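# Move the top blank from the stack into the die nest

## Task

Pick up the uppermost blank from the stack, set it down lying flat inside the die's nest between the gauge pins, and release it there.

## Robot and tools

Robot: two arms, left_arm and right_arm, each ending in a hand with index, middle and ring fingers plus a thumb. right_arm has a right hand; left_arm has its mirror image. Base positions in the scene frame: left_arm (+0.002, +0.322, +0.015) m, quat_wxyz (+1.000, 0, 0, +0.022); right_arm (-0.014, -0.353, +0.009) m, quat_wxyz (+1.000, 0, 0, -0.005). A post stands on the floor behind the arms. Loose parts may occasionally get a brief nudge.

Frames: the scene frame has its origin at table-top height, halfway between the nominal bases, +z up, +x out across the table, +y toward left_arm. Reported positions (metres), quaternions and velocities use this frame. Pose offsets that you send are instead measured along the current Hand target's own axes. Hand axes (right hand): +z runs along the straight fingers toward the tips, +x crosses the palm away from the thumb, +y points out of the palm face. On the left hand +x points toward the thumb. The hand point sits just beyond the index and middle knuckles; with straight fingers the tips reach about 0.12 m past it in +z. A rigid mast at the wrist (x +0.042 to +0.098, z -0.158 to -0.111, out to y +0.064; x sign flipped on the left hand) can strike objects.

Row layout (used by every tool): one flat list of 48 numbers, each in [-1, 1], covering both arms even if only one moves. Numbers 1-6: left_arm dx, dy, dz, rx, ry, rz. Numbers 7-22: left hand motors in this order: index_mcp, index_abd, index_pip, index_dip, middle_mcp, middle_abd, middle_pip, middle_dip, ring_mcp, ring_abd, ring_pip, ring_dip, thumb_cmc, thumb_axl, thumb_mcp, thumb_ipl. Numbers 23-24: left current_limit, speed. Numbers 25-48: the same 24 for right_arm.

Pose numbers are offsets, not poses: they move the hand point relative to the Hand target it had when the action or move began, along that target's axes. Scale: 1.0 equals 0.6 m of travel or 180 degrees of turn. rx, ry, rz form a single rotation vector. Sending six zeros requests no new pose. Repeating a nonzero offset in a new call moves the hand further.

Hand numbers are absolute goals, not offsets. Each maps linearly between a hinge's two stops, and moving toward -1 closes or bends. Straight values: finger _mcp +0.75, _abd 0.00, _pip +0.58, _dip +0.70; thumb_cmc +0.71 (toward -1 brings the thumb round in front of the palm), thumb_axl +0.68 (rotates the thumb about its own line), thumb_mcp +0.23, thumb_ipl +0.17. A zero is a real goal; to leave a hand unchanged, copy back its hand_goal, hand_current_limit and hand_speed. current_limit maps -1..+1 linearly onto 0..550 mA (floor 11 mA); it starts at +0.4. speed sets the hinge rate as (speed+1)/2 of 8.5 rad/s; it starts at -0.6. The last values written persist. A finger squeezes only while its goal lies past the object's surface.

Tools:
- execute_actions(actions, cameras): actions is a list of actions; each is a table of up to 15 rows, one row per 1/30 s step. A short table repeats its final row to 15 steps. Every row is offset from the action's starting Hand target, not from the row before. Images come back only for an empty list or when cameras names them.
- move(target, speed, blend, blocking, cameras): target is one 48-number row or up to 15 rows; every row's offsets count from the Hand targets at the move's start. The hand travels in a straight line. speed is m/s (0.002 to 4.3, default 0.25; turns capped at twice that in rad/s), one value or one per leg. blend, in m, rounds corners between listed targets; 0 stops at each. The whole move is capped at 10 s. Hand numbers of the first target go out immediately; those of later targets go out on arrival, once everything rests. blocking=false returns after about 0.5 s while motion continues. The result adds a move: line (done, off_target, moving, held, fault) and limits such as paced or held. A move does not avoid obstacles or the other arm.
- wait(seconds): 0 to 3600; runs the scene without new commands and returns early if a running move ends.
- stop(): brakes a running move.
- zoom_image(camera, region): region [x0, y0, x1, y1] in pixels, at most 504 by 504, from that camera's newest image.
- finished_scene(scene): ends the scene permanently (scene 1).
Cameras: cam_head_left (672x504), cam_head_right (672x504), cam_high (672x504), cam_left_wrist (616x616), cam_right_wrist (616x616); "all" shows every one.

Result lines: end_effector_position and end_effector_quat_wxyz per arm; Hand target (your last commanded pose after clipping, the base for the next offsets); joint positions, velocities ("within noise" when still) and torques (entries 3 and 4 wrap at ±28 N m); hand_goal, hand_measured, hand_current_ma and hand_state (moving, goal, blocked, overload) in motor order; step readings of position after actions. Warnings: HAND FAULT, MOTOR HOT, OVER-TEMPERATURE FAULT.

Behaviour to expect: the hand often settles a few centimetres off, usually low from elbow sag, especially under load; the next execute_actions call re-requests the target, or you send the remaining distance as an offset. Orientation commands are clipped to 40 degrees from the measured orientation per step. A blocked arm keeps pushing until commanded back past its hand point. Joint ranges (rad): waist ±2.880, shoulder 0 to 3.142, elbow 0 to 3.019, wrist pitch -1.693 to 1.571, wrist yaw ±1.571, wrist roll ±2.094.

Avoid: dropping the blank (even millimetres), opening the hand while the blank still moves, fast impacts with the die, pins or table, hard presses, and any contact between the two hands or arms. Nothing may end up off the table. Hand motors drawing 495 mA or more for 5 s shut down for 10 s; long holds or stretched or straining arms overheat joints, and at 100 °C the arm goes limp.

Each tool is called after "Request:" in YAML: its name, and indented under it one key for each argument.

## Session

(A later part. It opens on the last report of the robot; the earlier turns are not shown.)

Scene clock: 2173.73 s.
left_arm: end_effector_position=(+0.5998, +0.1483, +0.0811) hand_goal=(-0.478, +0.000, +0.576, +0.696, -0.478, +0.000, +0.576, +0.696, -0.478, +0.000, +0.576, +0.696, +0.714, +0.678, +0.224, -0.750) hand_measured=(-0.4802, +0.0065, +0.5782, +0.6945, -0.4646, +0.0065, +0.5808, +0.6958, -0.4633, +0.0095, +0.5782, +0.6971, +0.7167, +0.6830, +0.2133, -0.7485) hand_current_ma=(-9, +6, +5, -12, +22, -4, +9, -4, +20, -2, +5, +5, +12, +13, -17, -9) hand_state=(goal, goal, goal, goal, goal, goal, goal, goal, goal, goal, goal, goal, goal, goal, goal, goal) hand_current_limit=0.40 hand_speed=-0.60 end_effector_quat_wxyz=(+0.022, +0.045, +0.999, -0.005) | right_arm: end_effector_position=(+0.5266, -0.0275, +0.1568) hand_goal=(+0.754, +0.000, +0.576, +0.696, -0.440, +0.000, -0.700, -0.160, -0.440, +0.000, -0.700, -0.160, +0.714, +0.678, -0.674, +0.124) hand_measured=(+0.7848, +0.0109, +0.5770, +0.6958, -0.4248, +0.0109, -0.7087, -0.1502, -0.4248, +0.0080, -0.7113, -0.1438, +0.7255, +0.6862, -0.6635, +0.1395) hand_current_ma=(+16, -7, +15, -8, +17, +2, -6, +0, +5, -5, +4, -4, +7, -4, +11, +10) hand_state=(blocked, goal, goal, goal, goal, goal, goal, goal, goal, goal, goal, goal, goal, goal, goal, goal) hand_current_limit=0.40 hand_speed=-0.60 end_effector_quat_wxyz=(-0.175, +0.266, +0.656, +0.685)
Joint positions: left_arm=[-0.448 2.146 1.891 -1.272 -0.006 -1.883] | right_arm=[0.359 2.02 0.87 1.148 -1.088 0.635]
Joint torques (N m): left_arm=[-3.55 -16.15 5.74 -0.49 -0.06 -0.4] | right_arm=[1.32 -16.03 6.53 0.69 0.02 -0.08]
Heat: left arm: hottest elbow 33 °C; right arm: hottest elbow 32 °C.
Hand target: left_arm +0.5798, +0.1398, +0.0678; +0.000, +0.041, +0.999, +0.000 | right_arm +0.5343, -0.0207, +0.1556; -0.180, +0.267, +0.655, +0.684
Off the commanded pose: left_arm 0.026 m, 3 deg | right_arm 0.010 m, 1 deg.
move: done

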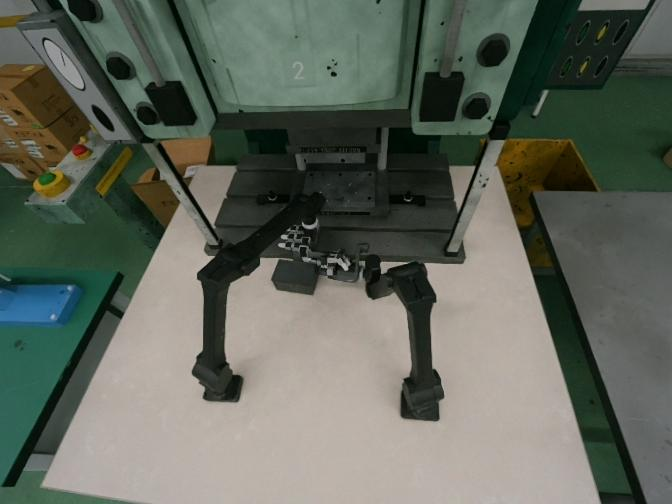

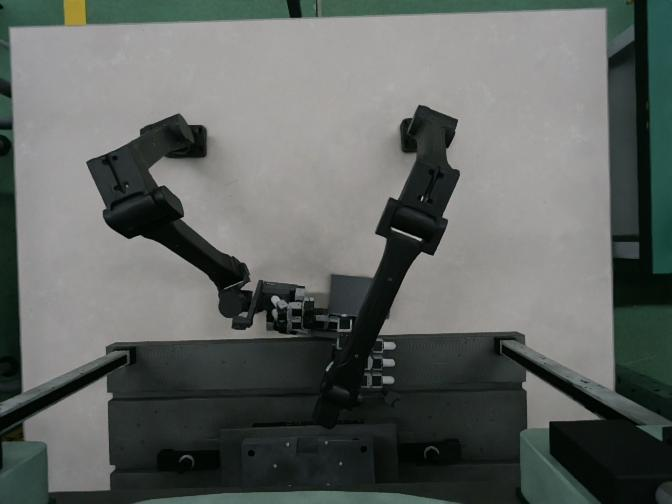

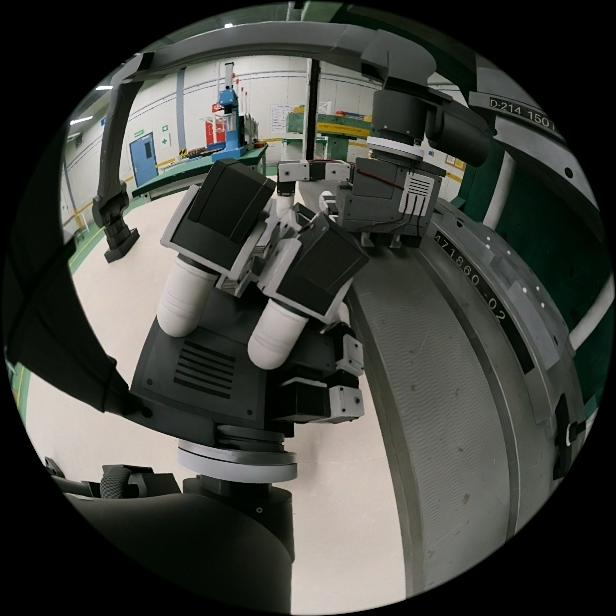

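Request:
move:
  target: [0,0,0,0,0,0,-0.479,0,0.576,0.696,-0.479,0,0.576,0.696,-0.479,0,0.576,0.696,0.714,0.678,0.2247,-0.751,0.4,-0.6,-0.0013,-0.0032,0.0522,0,0,0,0.754,0,0.576,0.696,-0.44,0,-0.70,-0.16,-0.44,0,-0.70,-0.16,0.714,0.678,-0.674,0.124,0.4,-0.6]
  speed: 0.05
  cameras: ["cam_head_right","cam_high","cam_right_wrist","cam_left_wrist"]

Request:
zoom_image:
  camera: "cam_high"
  region: [270, 290, 370, 350]

Request:
zoom_image:
  camera: "cam_head_right"
  region: [300, 245, 370, 295]

Request:
zoom_image:
  camera: "cam_right_wrist"
  region: [220, 130, 440, 320]

Scene clock: 2289.73 s.
left_arm: end_effector_position=(+0.6002, +0.1482, +0.0810) hand_goal=(-0.478, +0.000, +0.576, +0.696, -0.478, +0.000, +0.576, +0.696, -0.478, +0.000, +0.576, +0.696, +0.714, +0.678, +0.224, -0.750) hand_measured=(-0.4802, +0.0065, +0.5782, +0.6945, -0.4646, +0.0080, +0.5808, +0.6958, -0.4633, +0.0080, +0.5782, +0.6971, +0.7167, +0.6830, +0.2133, -0.7485) hand_current_ma=(-13, +6, +5, -8, +22, -1, +12, +1, +17, -1, +8, +3, +9, +11, -20, -11) hand_state=(goal, goal, goal, goal, goal, goal, goal, goal, goal, goal, goal, goal, goal, goal, goal, goal) hand_current_limit=0.40 hand_speed=-0.60 end_effector_quat_wxyz=(+0.022, +0.045, +0.999, -0.005) | right_arm: end_effector_position=(+0.5332, +0.0005, +0.1569) hand_goal=(+0.754, +0.000, +0.576, +0.696, -0.440, +0.000, -0.700, -0.160, -0.440, +0.000, -0.700, -0.160, +0.714, +0.678, -0.674, +0.124) hand_measured=(+0.8150, -0.0037, +0.5782, +0.6971, -0.4236, +0.0095, -0.7100, -0.1489, -0.4248, +0.0065, -0.7113, -0.1451, +0.7255, +0.6862, -0.6635, +0.1386) hand_current_ma=(+43, -8, +10, -10, +13, +1, +1, +10, +0, -1, +5, +3, +10, -3, +13, +9) hand_state=(blocked, goal, goal, goal, goal, goal, goal, goal, goal, goal, goal, goal, goal, goal, goal, goal) hand_current_limit=0.40 hand_speed=-0.60 end_effector_quat_wxyz=(-0.172, +0.267, +0.654, +0.687)
Joint positions: left_arm=[-0.448 2.146 1.891 -1.27 -0.006 -1.883] | right_arm=[0.41 2.042 0.918 1.127 -1.029 0.635]
Joint torques (N m): left_arm=[-3.08 -16.26 5.67 -0.65 -0.06 -0.41] | right_arm=[1.96 -16.73 6.64 0.58 -0.15 -0.04]
Heat: left arm: hottest elbow 32 °C; right arm: hottest elbow 34 °C.
Hand target: left_arm +0.5799, +0.1397, +0.0678; +0.000, +0.041, +0.999, +0.000 | right_arm +0.5378, +0.0103, +0.1537; -0.180, +0.267, +0.655, +0.684
Off the commanded pose: left_arm 0.026 m, 3 deg | right_arm 0.011 m, 1 deg.
move: off_target (right_arm)
Images, in order (width x height): cam_head_right 672x504, cam_high 672x504, cam_left_wrist 616x616, cam_right_wrist 616x616.

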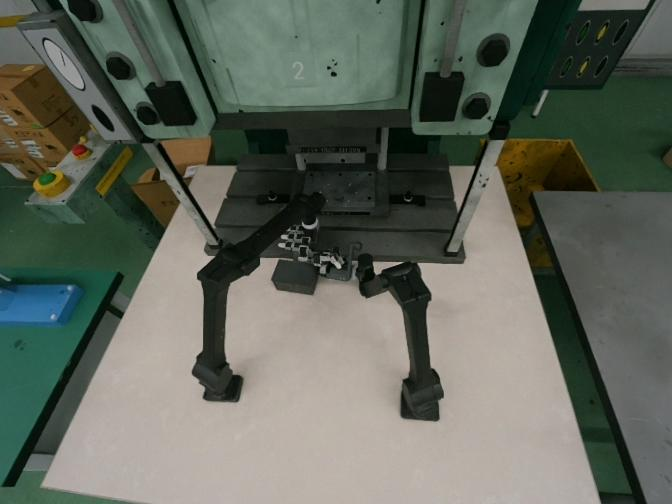

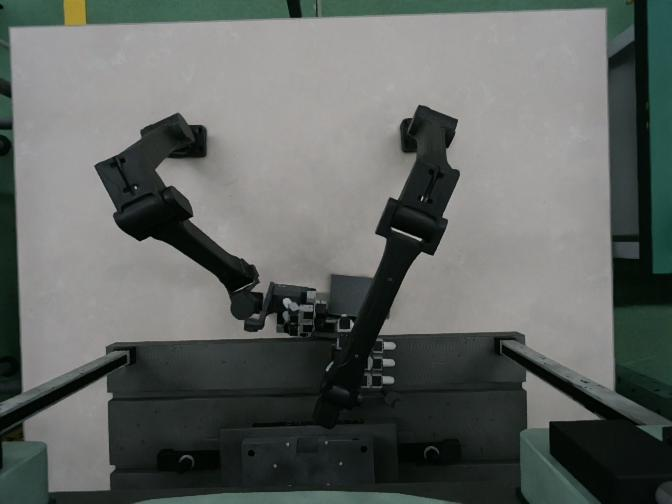

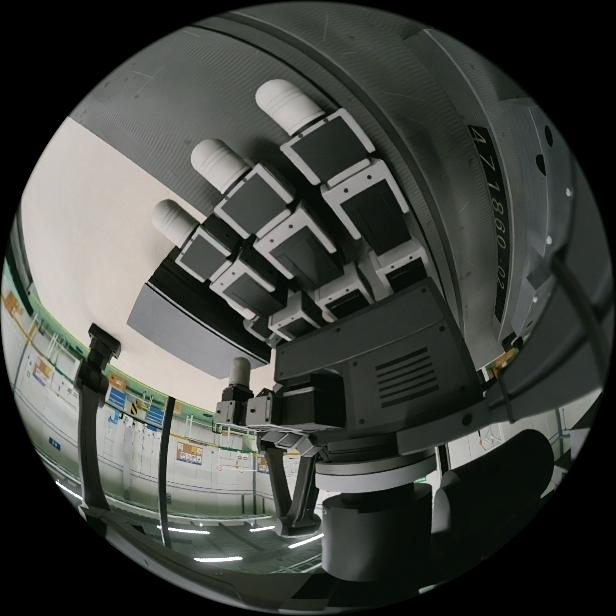

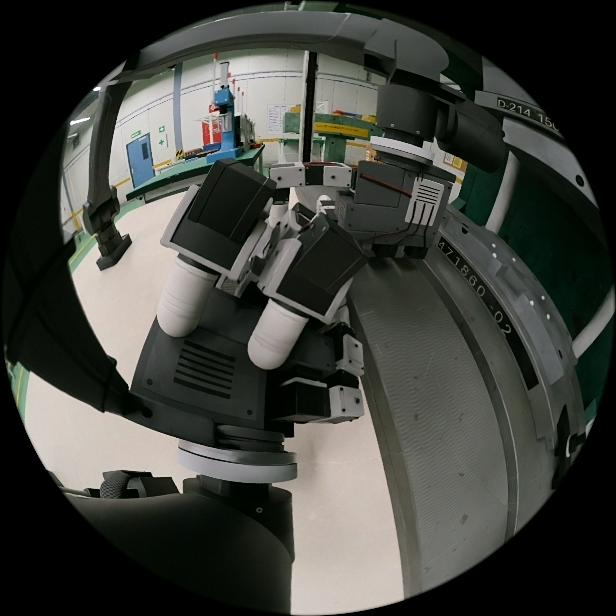

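Scaled by 5.040 from the camera's image (finer frame: 960x720).

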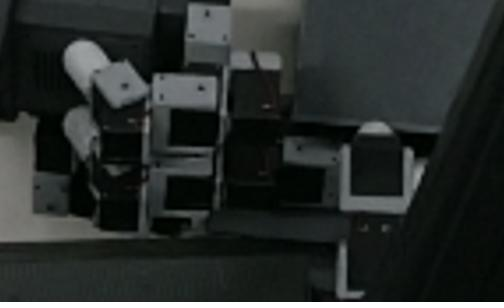

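Scaled by 7.200 from the camera's image (finer frame: 960x720).

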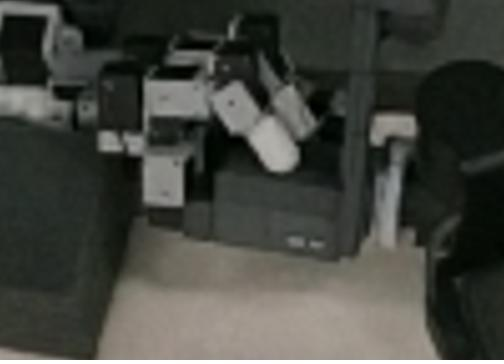

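Scaled by 2.291 from the camera's image (finer frame: 880x880).

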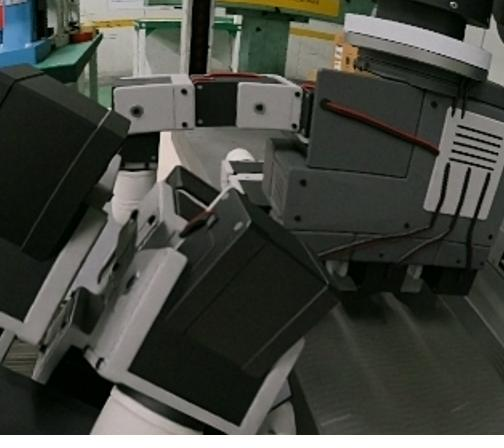

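Request:
move:
  target: [0,0,0,0,0,0,-0.479,0,0.576,0.696,-0.479,0,0.576,0.696,-0.479,0,0.576,0.696,0.714,0.678,0.2247,-0.751,0.4,-0.6,0,0,0,0,0,0,0.754,0,0.576,0.696,-0.44,0,-0.70,-0.16,-0.44,0,-0.70,-0.16,0.714,0.678,-0.72,-0.10,0.5,-0.8]
  speed: 0.05
  cameras: ["cam_right_wrist"]

Request:
zoom_image:
  camera: "cam_right_wrist"
  region: [220, 130, 440, 320]

Scene clock: 2357.43 s.
left_arm: end_effector_position=(+0.6002, +0.1482, +0.0810) hand_goal=(-0.478, +0.000, +0.576, +0.696, -0.478, +0.000, +0.576, +0.696, -0.478, +0.000, +0.576, +0.696, +0.714, +0.678, +0.224, -0.750) hand_measured=(-0.4802, +0.0065, +0.5782, +0.6945, -0.4646, +0.0065, +0.5808, +0.6958, -0.4633, +0.0095, +0.5782, +0.6971, +0.7167, +0.6820, +0.2123, -0.7485) hand_current_ma=(-10, +6, +4, -10, +20, -5, +8, -1, +15, +2, +7, +2, +11, +15, -16, -5) hand_state=(goal, goal, goal, goal, goal, goal, goal, goal, goal, goal, goal, goal, goal, goal, goal, goal) hand_current_limit=0.40 hand_speed=-0.60 end_effector_quat_wxyz=(+0.022, +0.045, +0.999, -0.005) | right_arm: end_effector_position=(+0.5333, +0.0005, +0.1559) hand_goal=(+0.754, +0.000, +0.576, +0.696, -0.440, +0.000, -0.700, -0.160, -0.440, +0.000, -0.700, -0.160, +0.714, +0.678, -0.720, -0.100) hand_measured=(+0.8138, -0.0125, +0.5770, +0.6971, -0.4260, +0.0095, -0.7087, -0.1502, -0.4248, +0.0065, -0.7113, -0.1451, +0.7267, +0.6851, -0.6427, +0.0100) hand_current_ma=(+41, -11, +8, -6, +16, -2, +0, +6, +9, -1, +3, +10, +18, -2, +57, +94) hand_state=(blocked, goal, goal, goal, goal, goal, goal, goal, goal, goal, goal, goal, goal, goal, blocked, blocked) hand_current_limit=0.50 hand_speed=-0.80 end_effector_quat_wxyz=(-0.172, +0.267, +0.654, +0.686)
Joint positions: left_arm=[-0.448 2.146 1.891 -1.27 -0.006 -1.883] | right_arm=[0.41 2.044 0.918 1.127 -1.029 0.635]
Joint torques (N m): left_arm=[-3.02 -16.21 5.74 -0.5 -0.06 -0.39] | right_arm=[2.08 -16.67 6.53 0.75 -0.15 -0.06]
Heat: left arm: hottest elbow 32 °C; right arm: hottest elbow 35 °C.
Hand target: left_arm +0.5799, +0.1397, +0.0678; +0.000, +0.041, +0.999, +0.000 | right_arm +0.5378, +0.0103, +0.1537; -0.180, +0.267, +0.655, +0.684
Off the commanded pose: left_arm 0.026 m, 3 deg | right_arm 0.011 m, 1 deg.
move: done

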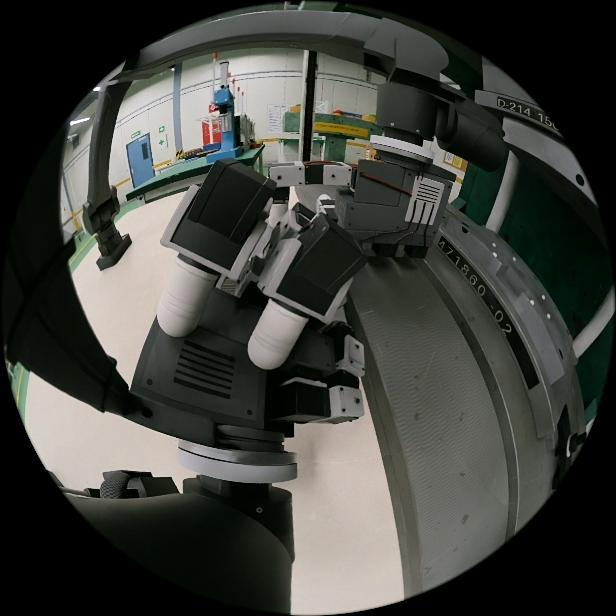

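Scaled by 2.291 from the camera's image (finer frame: 880x880).

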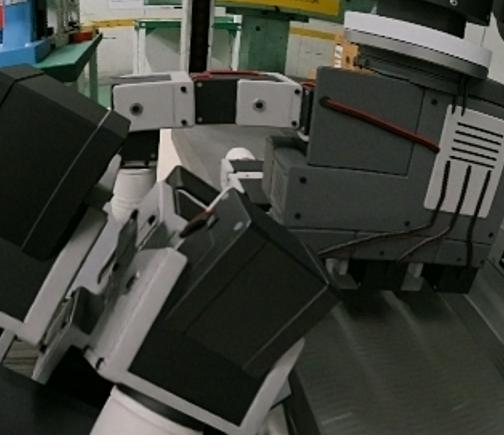

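Request:
move:
  target:
    - [0,0,0,0,0,0,-0.479,0,0.576,0.696,-0.479,0,0.576,0.696,-0.479,0,0.576,0.696,0.714,0.678,0.2247,-0.751,0.4,-0.6,0,0,0,0,0,0,0.754,0,0.576,0.696,-0.44,0,-0.70,-0.16,-0.44,0,-0.70,-0.16,0.714,0.678,-0.78,-0.18,0.6,-0.8]
    - [0,0,-0.0667,0,0,0,-0.479,0,0.576,0.696,-0.479,0,0.576,0.696,-0.479,0,0.576,0.696,0.714,0.678,0.2247,-0.751,0.4,-0.6,0.04,0.0533,0,0,0,0,0.754,0,0.576,0.696,-0.44,0,-0.70,-0.16,-0.44,0,-0.70,-0.16,0.714,0.678,-0.78,-0.18,0.6,-0.8]
  speed: 0.04
  cameras: ["cam_head_right","cam_high","cam_right_wrist","cam_left_wrist"]

Request:
zoom_image:
  camera: "cam_high"
  region: [270, 290, 370, 350]

Request:
zoom_image:
  camera: "cam_head_right"
  region: [270, 235, 370, 305]

Request:
zoom_image:
  camera: "cam_right_wrist"
  region: [220, 130, 440, 320]

Scene clock: 2376.27 s.
left_arm: end_effector_position=(+0.5869, +0.1529, +0.0923) hand_goal=(-0.478, +0.000, +0.576, +0.696, -0.478, +0.000, +0.576, +0.696, -0.478, +0.000, +0.576, +0.696, +0.714, +0.678, +0.224, -0.750) hand_measured=(-0.4718, +0.0065, +0.5782, +0.6958, -0.4646, +0.0080, +0.5808, +0.6958, -0.4633, +0.0095, +0.5782, +0.6971, +0.7167, +0.6830, +0.2123, -0.7485) hand_current_ma=(-2, +7, +9, -8, +22, -2, +5, +0, +17, +0, +10, +1, +12, +13, -16, -8) hand_state=(goal, goal, goal, goal, goal, goal, goal, goal, goal, goal, goal, goal, goal, goal, goal, goal) hand_current_limit=0.40 hand_speed=-0.60 end_effector_quat_wxyz=(+0.002, +0.044, +0.999, +0.003) | right_arm: end_effector_position=(+0.5365, +0.0020, +0.1690) hand_goal=(+0.754, +0.000, +0.576, +0.696, -0.440, +0.000, -0.700, -0.160, -0.440, +0.000, -0.700, -0.160, +0.714, +0.678, -0.780, -0.180) hand_measured=(+0.7957, -0.0858, +0.5808, +0.6958, -0.4248, +0.0109, -0.7087, -0.1502, -0.4260, +0.0065, -0.7113, -0.1451, +0.7255, +0.7072, -0.6210, -0.0120) hand_current_ma=(+26, -37, +7, -11, +6, +1, -1, +2, +3, -4, -6, +6, +12, +10, +146, +163) hand_state=(blocked, blocked, goal, goal, goal, goal, goal, goal, goal, goal, goal, goal, goal, blocked, blocked, blocked) hand_current_limit=0.60 hand_speed=-0.80 end_effector_quat_wxyz=(-0.182, +0.281, +0.657, +0.676)
Joint positions: left_arm=[-0.449 2.131 1.891 -1.329 -0.006 -1.887] | right_arm=[0.41 1.987 0.918 1.03 -1.029 0.635]
Joint torques (N m): left_arm=[-2.96 -16.97 9.58 -1.8 0.01 -0.35] | right_arm=[1.79 -20.54 6.46 0.95 -0.14 -0.09]
Heat: left arm: hottest elbow 32 °C; right arm: hottest elbow 35 °C.
Hand target: left_arm +0.5799, +0.1398, +0.1078; +0.000, +0.041, +0.999, +0.000 | right_arm +0.5378, +0.0103, +0.1937; -0.180, +0.267, +0.655, +0.684
Off the commanded pose: left_arm 0.022 m, 0 deg | right_arm 0.026 m, 2 deg.
move: off_target (left_arm, right_arm)
Images, in order (width x height): cam_head_right 672x504, cam_high 672x504, cam_left_wrist 616x616, cam_right_wrist 616x616.

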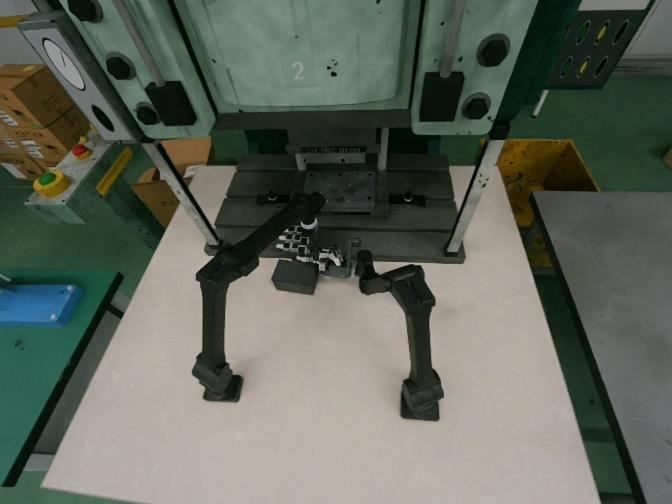

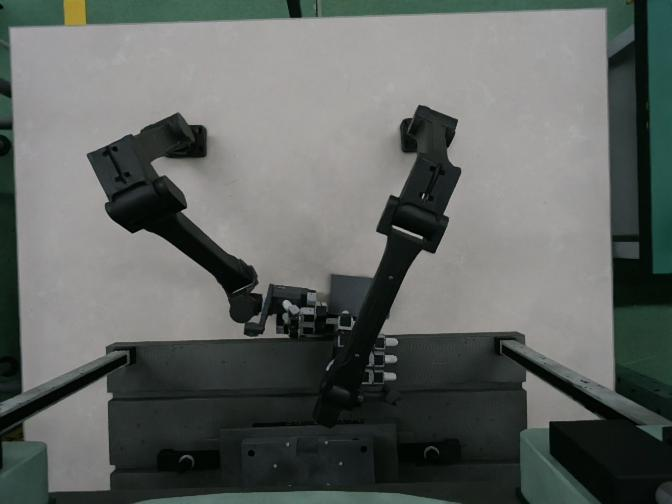

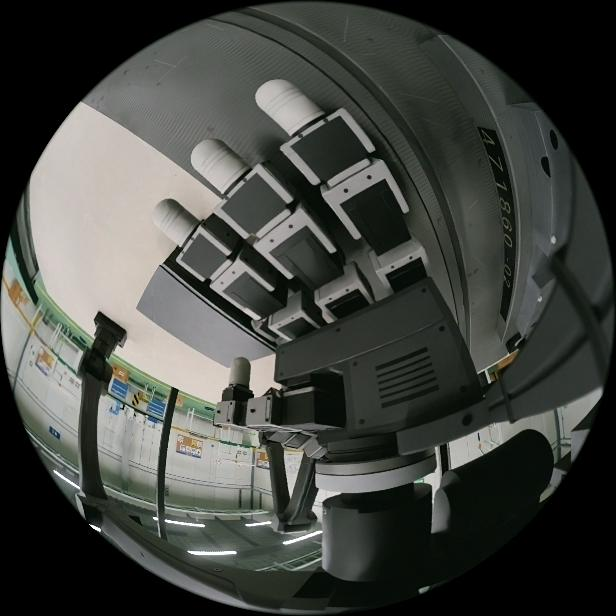

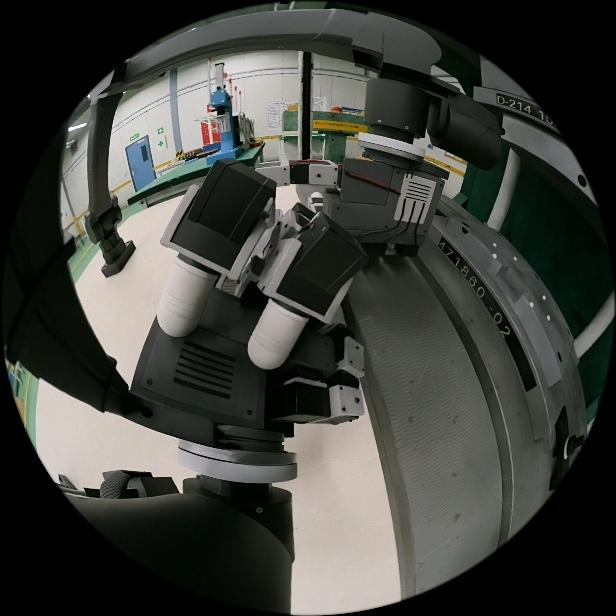

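Scaled by 5.040 from the camera's image (finer frame: 960x720).

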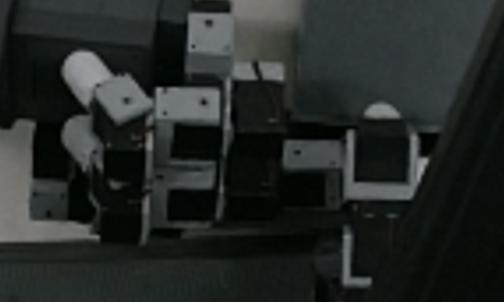

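Scaled by 5.040 from the camera's image (finer frame: 960x720).

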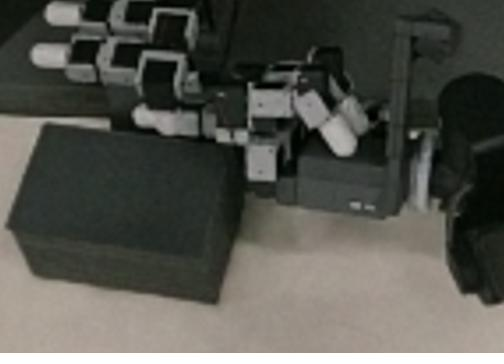

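Scaled by 2.291 from the camera's image (finer frame: 880x880).

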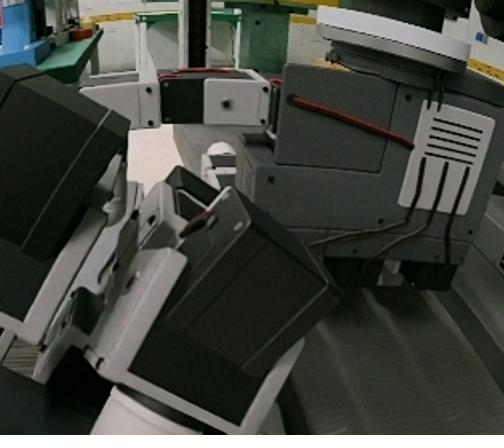

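Request:
move:
  target: [-0.0249,0.002,0,0,0,0,-0.479,0,0.576,0.696,-0.479,0,0.576,0.696,-0.479,0,0.576,0.696,0.714,0.678,0.2247,-0.751,0.4,-0.6,0.05,0.0667,0,0,0,0,0.754,0,0.576,0.696,-0.44,0,-0.70,-0.16,-0.44,0,-0.70,-0.16,0.714,0.678,-0.78,-0.18,0.6,-0.8]
  speed: 0.05
  cameras: ["cam_head_right","cam_high","cam_right_wrist","cam_left_wrist"]

Request:
zoom_image:
  camera: "cam_high"
  region: [270, 290, 370, 350]

Request:
zoom_image:
  camera: "cam_head_right"
  region: [270, 235, 370, 305]

Request:
zoom_image:
  camera: "cam_right_wrist"
  region: [220, 130, 440, 320]

Scene clock: 2397.70 s.
left_arm: end_effector_position=(+0.5867, +0.1516, +0.0952) hand_goal=(-0.478, +0.000, +0.576, +0.696, -0.478, +0.000, +0.576, +0.696, -0.478, +0.000, +0.576, +0.696, +0.714, +0.678, +0.224, -0.750) hand_measured=(-0.4549, +0.0065, +0.5782, +0.6945, -0.4633, +0.0065, +0.5808, +0.6958, -0.4633, +0.0051, +0.5782, +0.6971, +0.7167, +0.6830, +0.2133, -0.7494) hand_current_ma=(+20, +3, +6, -14, +23, -4, +8, -2, +15, -6, +9, +5, +11, +14, -18, -8) hand_state=(blocked, goal, goal, goal, goal, goal, goal, goal, goal, goal, goal, goal, goal, goal, goal, goal) hand_current_limit=0.40 hand_speed=-0.60 end_effector_quat_wxyz=(-0.013, +0.043, +0.999, +0.006) | right_arm: end_effector_position=(+0.5335, +0.0027, +0.2273) hand_goal=(+0.754, +0.000, +0.576, +0.696, -0.440, +0.000, -0.700, -0.160, -0.440, +0.000, -0.700, -0.160, +0.714, +0.678, -0.780, -0.180) hand_measured=(+0.8391, +0.0358, +0.6103, +0.6958, -0.4248, +0.0095, -0.7100, -0.1489, -0.4260, +0.0065, -0.7113, -0.1451, +0.7255, +0.7083, -0.6249, -0.0729) hand_current_ma=(+52, +6, +16, -7, +7, -3, +2, +3, +7, +2, +7, +6, +7, +15, +144, +91) hand_state=(blocked, blocked, blocked, goal, goal, goal, goal, goal, goal, goal, goal, goal, goal, blocked, blocked, blocked) hand_current_limit=0.60 hand_speed=-0.80 end_effector_quat_wxyz=(-0.181, +0.277, +0.656, +0.678)
Joint positions: left_arm=[-0.45 2.153 1.934 -1.38 -0.001 -1.89] | right_arm=[0.413 1.847 0.918 0.9 -1.03 0.636]
Joint torques (N m): left_arm=[-2.43 -16.09 11.43 -0.85 -0.21 -0.26] | right_arm=[1.55 -17.79 8.08 0.87 -0.11 -0.06]
Heat: left arm: hottest elbow 35 °C; right arm: hottest elbow 35 °C.
Hand target: left_arm +0.5947, +0.1396, +0.1079; +0.000, +0.041, +0.999, +0.000 | right_arm +0.5379, +0.0102, +0.2438; -0.180, +0.267, +0.655, +0.684
Off the commanded pose: left_arm 0.019 m, 2 deg | right_arm 0.019 m, 1 deg.
move: off_target (left_arm, right_arm)
Images, in order (width x height): cam_head_right 672x504, cam_high 672x504, cam_left_wrist 616x616, cam_right_wrist 616x616.

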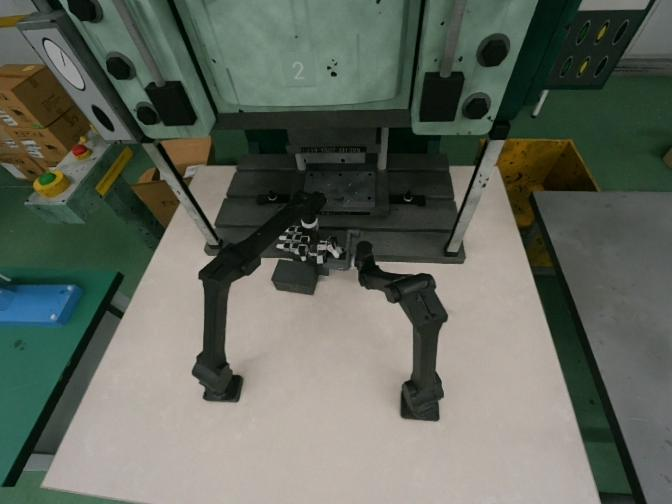

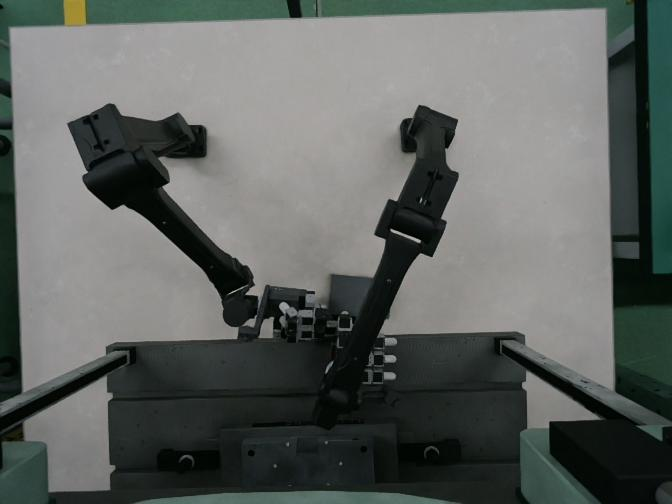

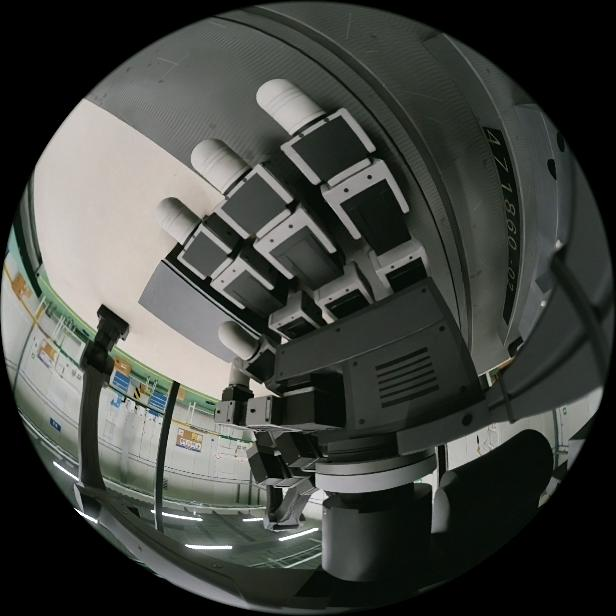

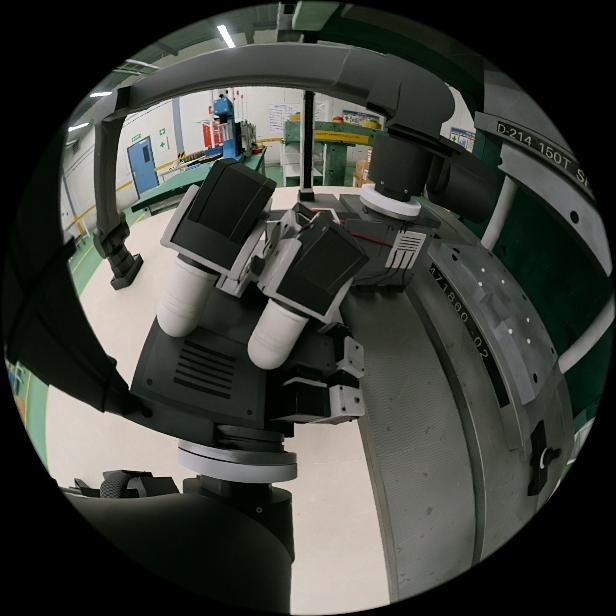

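Scaled by 5.040 from the camera's image (finer frame: 960x720).

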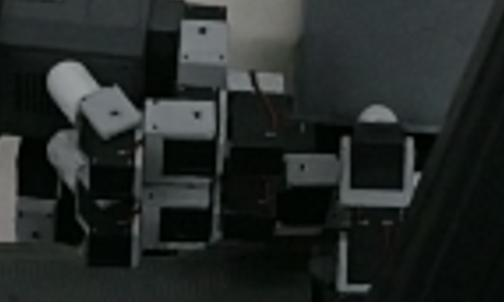

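Scaled by 5.040 from the camera's image (finer frame: 960x720).

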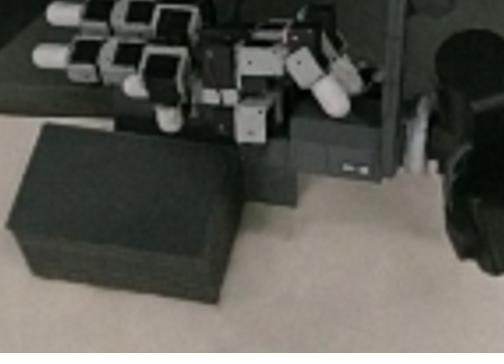

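Scaled by 2.291 from the camera's image (finer frame: 880x880).

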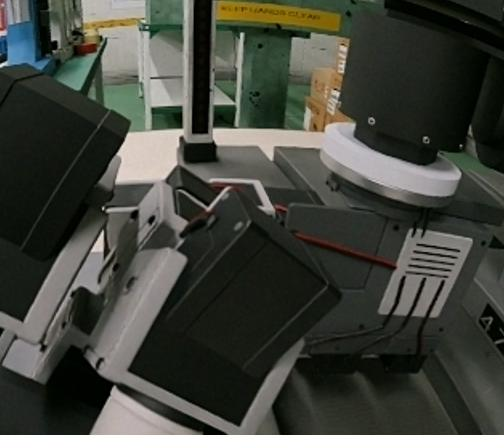

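Request:
move:
  target:
    - [0,0,0,0,0,0,-0.479,0,0.576,0.696,-0.479,0,0.576,0.696,-0.479,0,0.576,0.696,0.714,0.678,0.2247,-0.751,0.4,-0.6,0.0,0.0,0,0,0,0,0.754,0,0.576,0.696,-0.44,0,-0.70,-0.16,-0.44,0,-0.70,-0.16,0.714,0.678,-0.674,0.124,0.5,-0.6]
    - [0,0,0,0,0,0,-0.479,0,0.576,0.696,-0.479,0,0.576,0.696,-0.479,0,0.576,0.696,0.714,0.678,0.2247,-0.751,0.4,-0.6,0.0,0.0,-0.25,0,0,0,0.754,0,0.576,0.696,-0.44,0,-0.70,-0.16,-0.44,0,-0.70,-0.16,0.714,0.678,-0.674,0.124,0.5,-0.6]
  speed: 0.08
  cameras: ["cam_head_right","cam_high","cam_right_wrist","cam_left_wrist"]

Request:
zoom_image:
  camera: "cam_high"
  region: [270, 280, 390, 360]

Request:
zoom_image:
  camera: "cam_head_right"
  region: [270, 235, 370, 305]

Request:
zoom_image:
  camera: "cam_right_wrist"
  region: [220, 130, 440, 320]

Scene clock: 2429.30 s.
left_arm: end_effector_position=(+0.5862, +0.1517, +0.0953) hand_goal=(-0.478, +0.000, +0.576, +0.696, -0.478, +0.000, +0.576, +0.696, -0.478, +0.000, +0.576, +0.696, +0.714, +0.678, +0.224, -0.750) hand_measured=(-0.4549, +0.0065, +0.5782, +0.6945, -0.4633, +0.0065, +0.5821, +0.6958, -0.4633, +0.0036, +0.5782, +0.6971, +0.7167, +0.6830, +0.2173, -0.7456) hand_current_ma=(+15, +7, +5, -9, +24, -4, +9, +2, +14, -2, +6, +5, +11, +15, -16, -5) hand_state=(blocked, goal, goal, goal, goal, goal, goal, goal, goal, goal, goal, goal, goal, goal, goal, goal) hand_current_limit=0.40 hand_speed=-0.60 end_effector_quat_wxyz=(-0.014, +0.043, +0.999, +0.006) | right_arm: end_effector_position=(+0.5208, -0.1355, +0.2317) hand_goal=(+0.754, +0.000, +0.576, +0.696, -0.440, +0.000, -0.700, -0.160, -0.440, +0.000, -0.700, -0.160, +0.714, +0.678, -0.674, +0.124) hand_measured=(+0.8306, +0.0358, +0.6052, +0.6958, -0.4260, +0.0080, -0.7087, -0.1502, -0.4260, +0.0065, -0.7100, -0.1438, +0.7267, +0.7072, -0.6447, +0.1224) hand_current_ma=(+46, +2, +21, -6, +12, +5, -3, +5, +9, +2, -2, +4, +11, +13, +23, -5) hand_state=(blocked, blocked, blocked, goal, goal, goal, goal, goal, goal, goal, goal, goal, goal, blocked, blocked, goal) hand_current_limit=0.50 hand_speed=-0.60 end_effector_quat_wxyz=(-0.191, +0.277, +0.654, +0.677)
Joint positions: left_arm=[-0.45 2.153 1.934 -1.382 -0.001 -1.89] | right_arm=[0.132 1.751 0.779 0.933 -1.323 0.636]
Joint torques (N m): left_arm=[-2.2 -16.03 11.37 -0.88 -0.22 -0.25] | right_arm=[0.21 -16.21 5.37 1.84 -0.18 -0.11]
Heat: left arm: hottest elbow 37 °C; right arm: hottest elbow 36 °C.
Hand target: left_arm +0.5946, +0.1396, +0.1079; +0.000, +0.041, +0.999, +0.000 | right_arm +0.5185, -0.1384, +0.2438; -0.180, +0.266, +0.655, +0.684
Off the commanded pose: left_arm 0.019 m, 2 deg | right_arm 0.013 m, 2 deg.
move: off_target (right_arm)
Images, in order (width x height): cam_head_right 672x504, cam_high 672x504, cam_left_wrist 616x616, cam_right_wrist 616x616.

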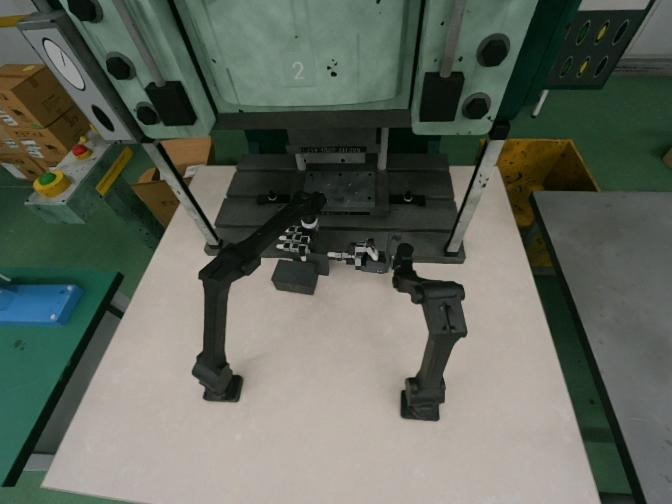

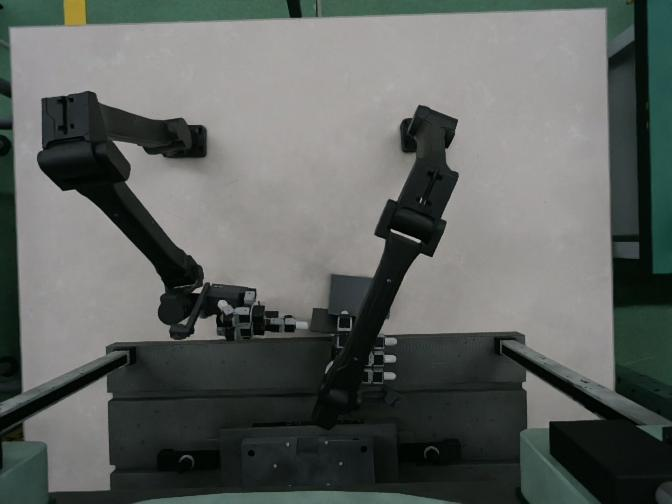

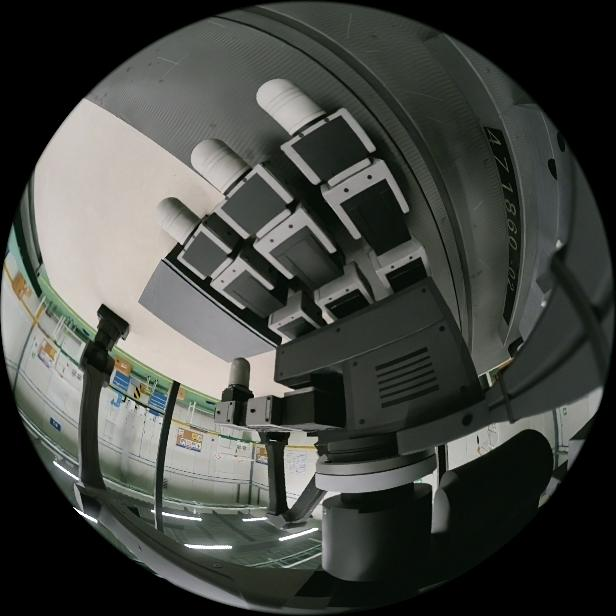

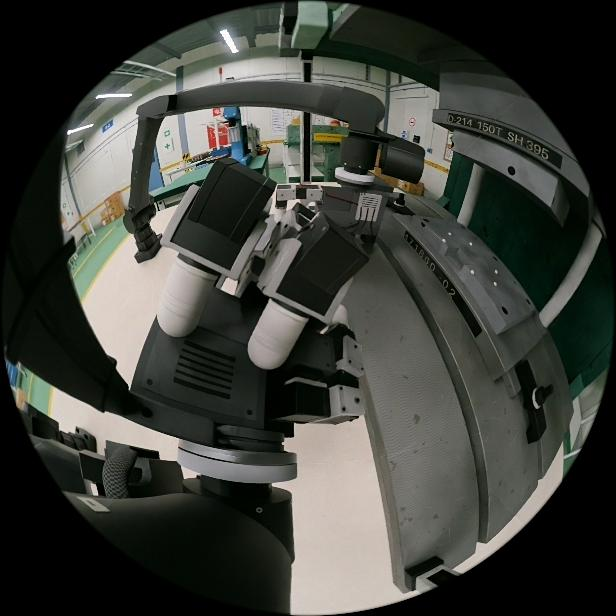

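Scaled by 4.200 from the camera's image (finer frame: 960x720).

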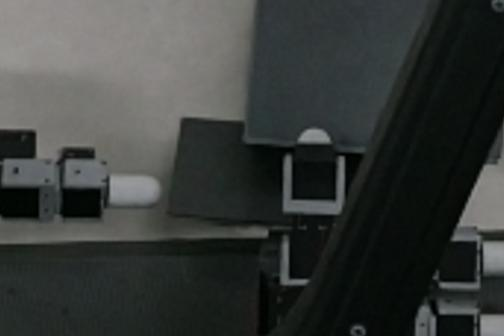

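Scaled by 5.040 from the camera's image (finer frame: 960x720).

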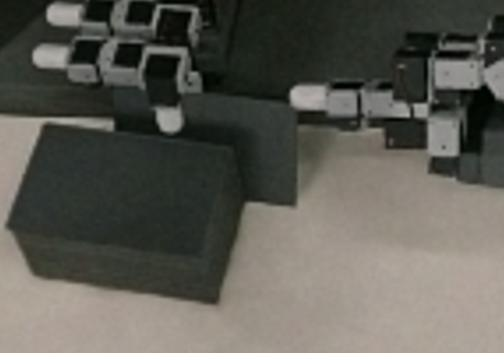

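Scaled by 2.291 from the camera's image (finer frame: 880x880).

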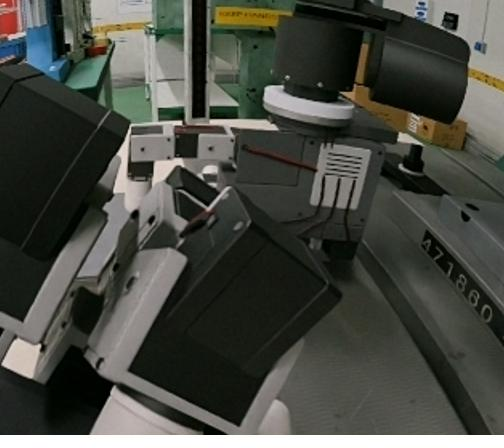

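Request:
move:
  target:
    - [-0.0083,0.0007,0.0633,0,0,0,-0.479,0,0.576,0.696,-0.479,0,0.576,0.696,-0.479,0,0.576,0.696,0.714,0.678,0.2247,-0.751,0.4,-0.6,0.0,0.0,0,0,0,0,0.70,0,0.54,0.696,-0.44,0,-0.70,-0.16,-0.44,0,-0.70,-0.16,0.714,0.678,-0.674,0.124,0.5,-0.6]
    - [-0.083,0.0068,0.06,0,0,0,-0.479,0,0.576,0.696,-0.479,0,0.576,0.696,-0.479,0,0.576,0.696,0.714,0.678,0.2247,-0.751,0.4,-0.6,0.0,0.0,0,0,0,0,0.754,0,0.576,0.696,-0.44,0,-0.70,-0.16,-0.44,0,-0.70,-0.16,0.714,0.678,-0.674,0.124,0.5,-0.6]
  speed: 0.04
  cameras: ["cam_head_right","cam_high","cam_left_wrist"]

Request:
zoom_image:
  camera: "cam_high"
  region: [270, 280, 390, 360]

Request:
zoom_image:
  camera: "cam_head_right"
  region: [270, 235, 370, 305]

Scene clock: 2479.20 s.
left_arm: end_effector_position=(+0.6341, +0.1345, +0.0818) hand_goal=(-0.478, +0.000, +0.576, +0.696, -0.478, +0.000, +0.576, +0.696, -0.478, +0.000, +0.576, +0.696, +0.714, +0.678, +0.224, -0.750) hand_measured=(-0.4633, +0.0021, +0.5782, +0.6945, -0.4670, +0.0080, +0.5808, +0.6958, -0.4754, +0.0065, +0.5782, +0.6971, +0.7167, +0.6820, +0.2173, -0.7485) hand_current_ma=(+3, +2, +7, -11, +15, +0, +8, -3, +8, -6, +15, +3, +4, +11, -12, -5) hand_state=(goal, goal, goal, goal, goal, goal, goal, goal, goal, goal, goal, goal, goal, goal, goal, goal) hand_current_limit=0.40 hand_speed=-0.60 end_effector_quat_wxyz=(+0.004, +0.041, +0.999, +0.001) | right_arm: end_effector_position=(+0.5208, -0.1355, +0.2317) hand_goal=(+0.754, +0.000, +0.576, +0.696, -0.440, +0.000, -0.700, -0.160, -0.440, +0.000, -0.700, -0.160, +0.714, +0.678, -0.674, +0.124) hand_measured=(+0.7872, +0.0358, +0.5795, +0.6958, -0.4260, +0.0095, -0.7100, -0.1502, -0.4260, +0.0065, -0.7113, -0.1451, +0.7267, +0.7083, -0.6437, +0.1224) hand_current_ma=(+14, +6, +14, -7, +7, -4, -1, +8, +0, +1, +5, +1, +18, +15, +18, +0) hand_state=(blocked, blocked, goal, goal, goal, goal, goal, goal, goal, goal, goal, goal, goal, blocked, blocked, goal) hand_current_limit=0.50 hand_speed=-0.60 end_effector_quat_wxyz=(-0.191, +0.277, +0.654, +0.677)
Joint positions: left_arm=[-0.446 2.294 2.148 -1.418 -0.005 -1.89] | right_arm=[0.132 1.751 0.779 0.933 -1.323 0.636]
Joint torques (N m): left_arm=[-0.21 -15.27 11.19 -0.73 -0.05 0.06] | right_arm=[0.73 -16.03 5.27 1.8 -0.16 -0.09]
Heat: left arm: hottest elbow 39 °C; right arm: hottest elbow 34 °C.
Hand target: left_arm +0.6447, +0.1396, +0.0720; +0.000, +0.041, +0.999, +0.000 | right_arm +0.5186, -0.1384, +0.2438; -0.180, +0.267, +0.655, +0.684
Off the commanded pose: left_arm 0.015 m, 1 deg | right_arm 0.013 m, 2 deg.
move: off_target (left_arm); target 2's new numbers were sent with right_arm's hand 0.013 m and 2 deg from that target

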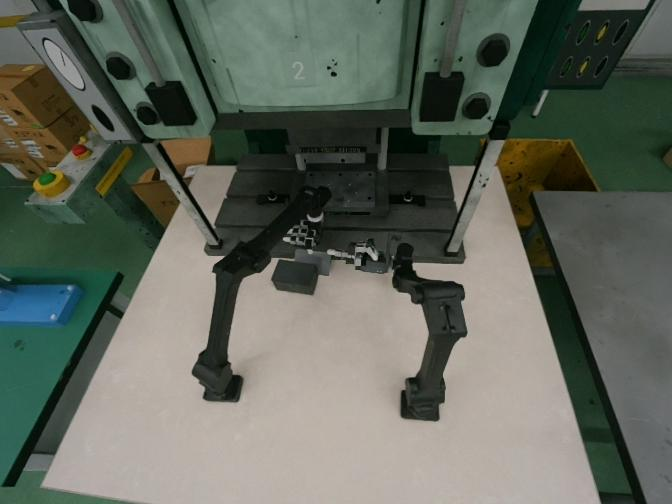

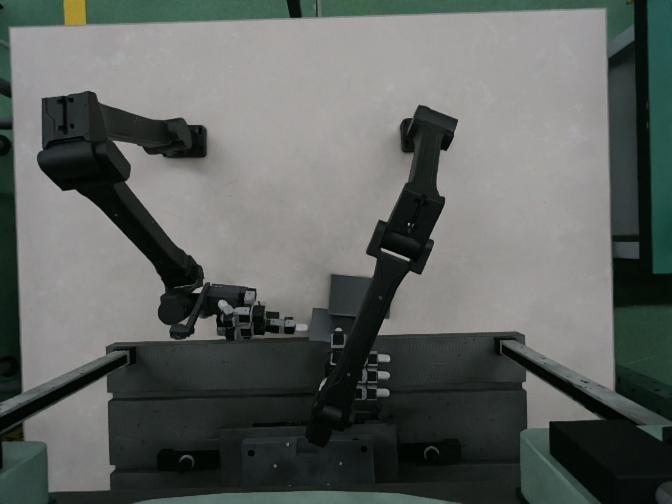

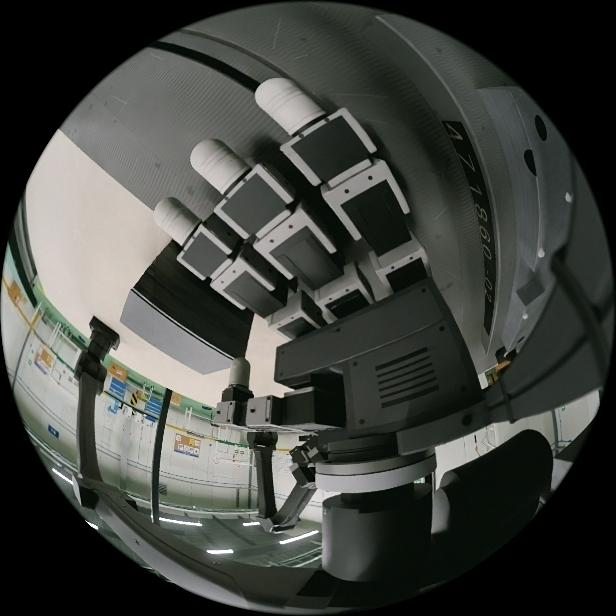

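Scaled by 4.200 from the camera's image (finer frame: 960x720).

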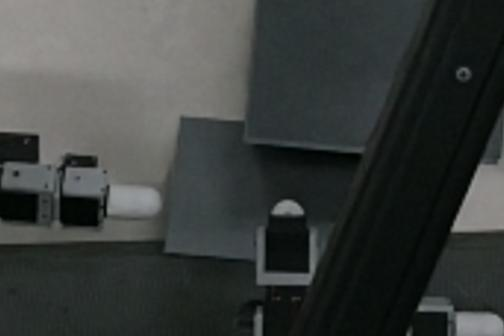

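Scaled by 5.040 from the camera's image (finer frame: 960x720).

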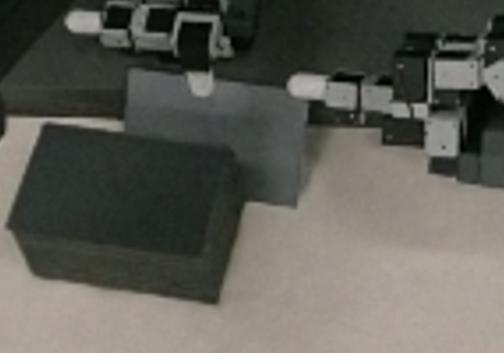

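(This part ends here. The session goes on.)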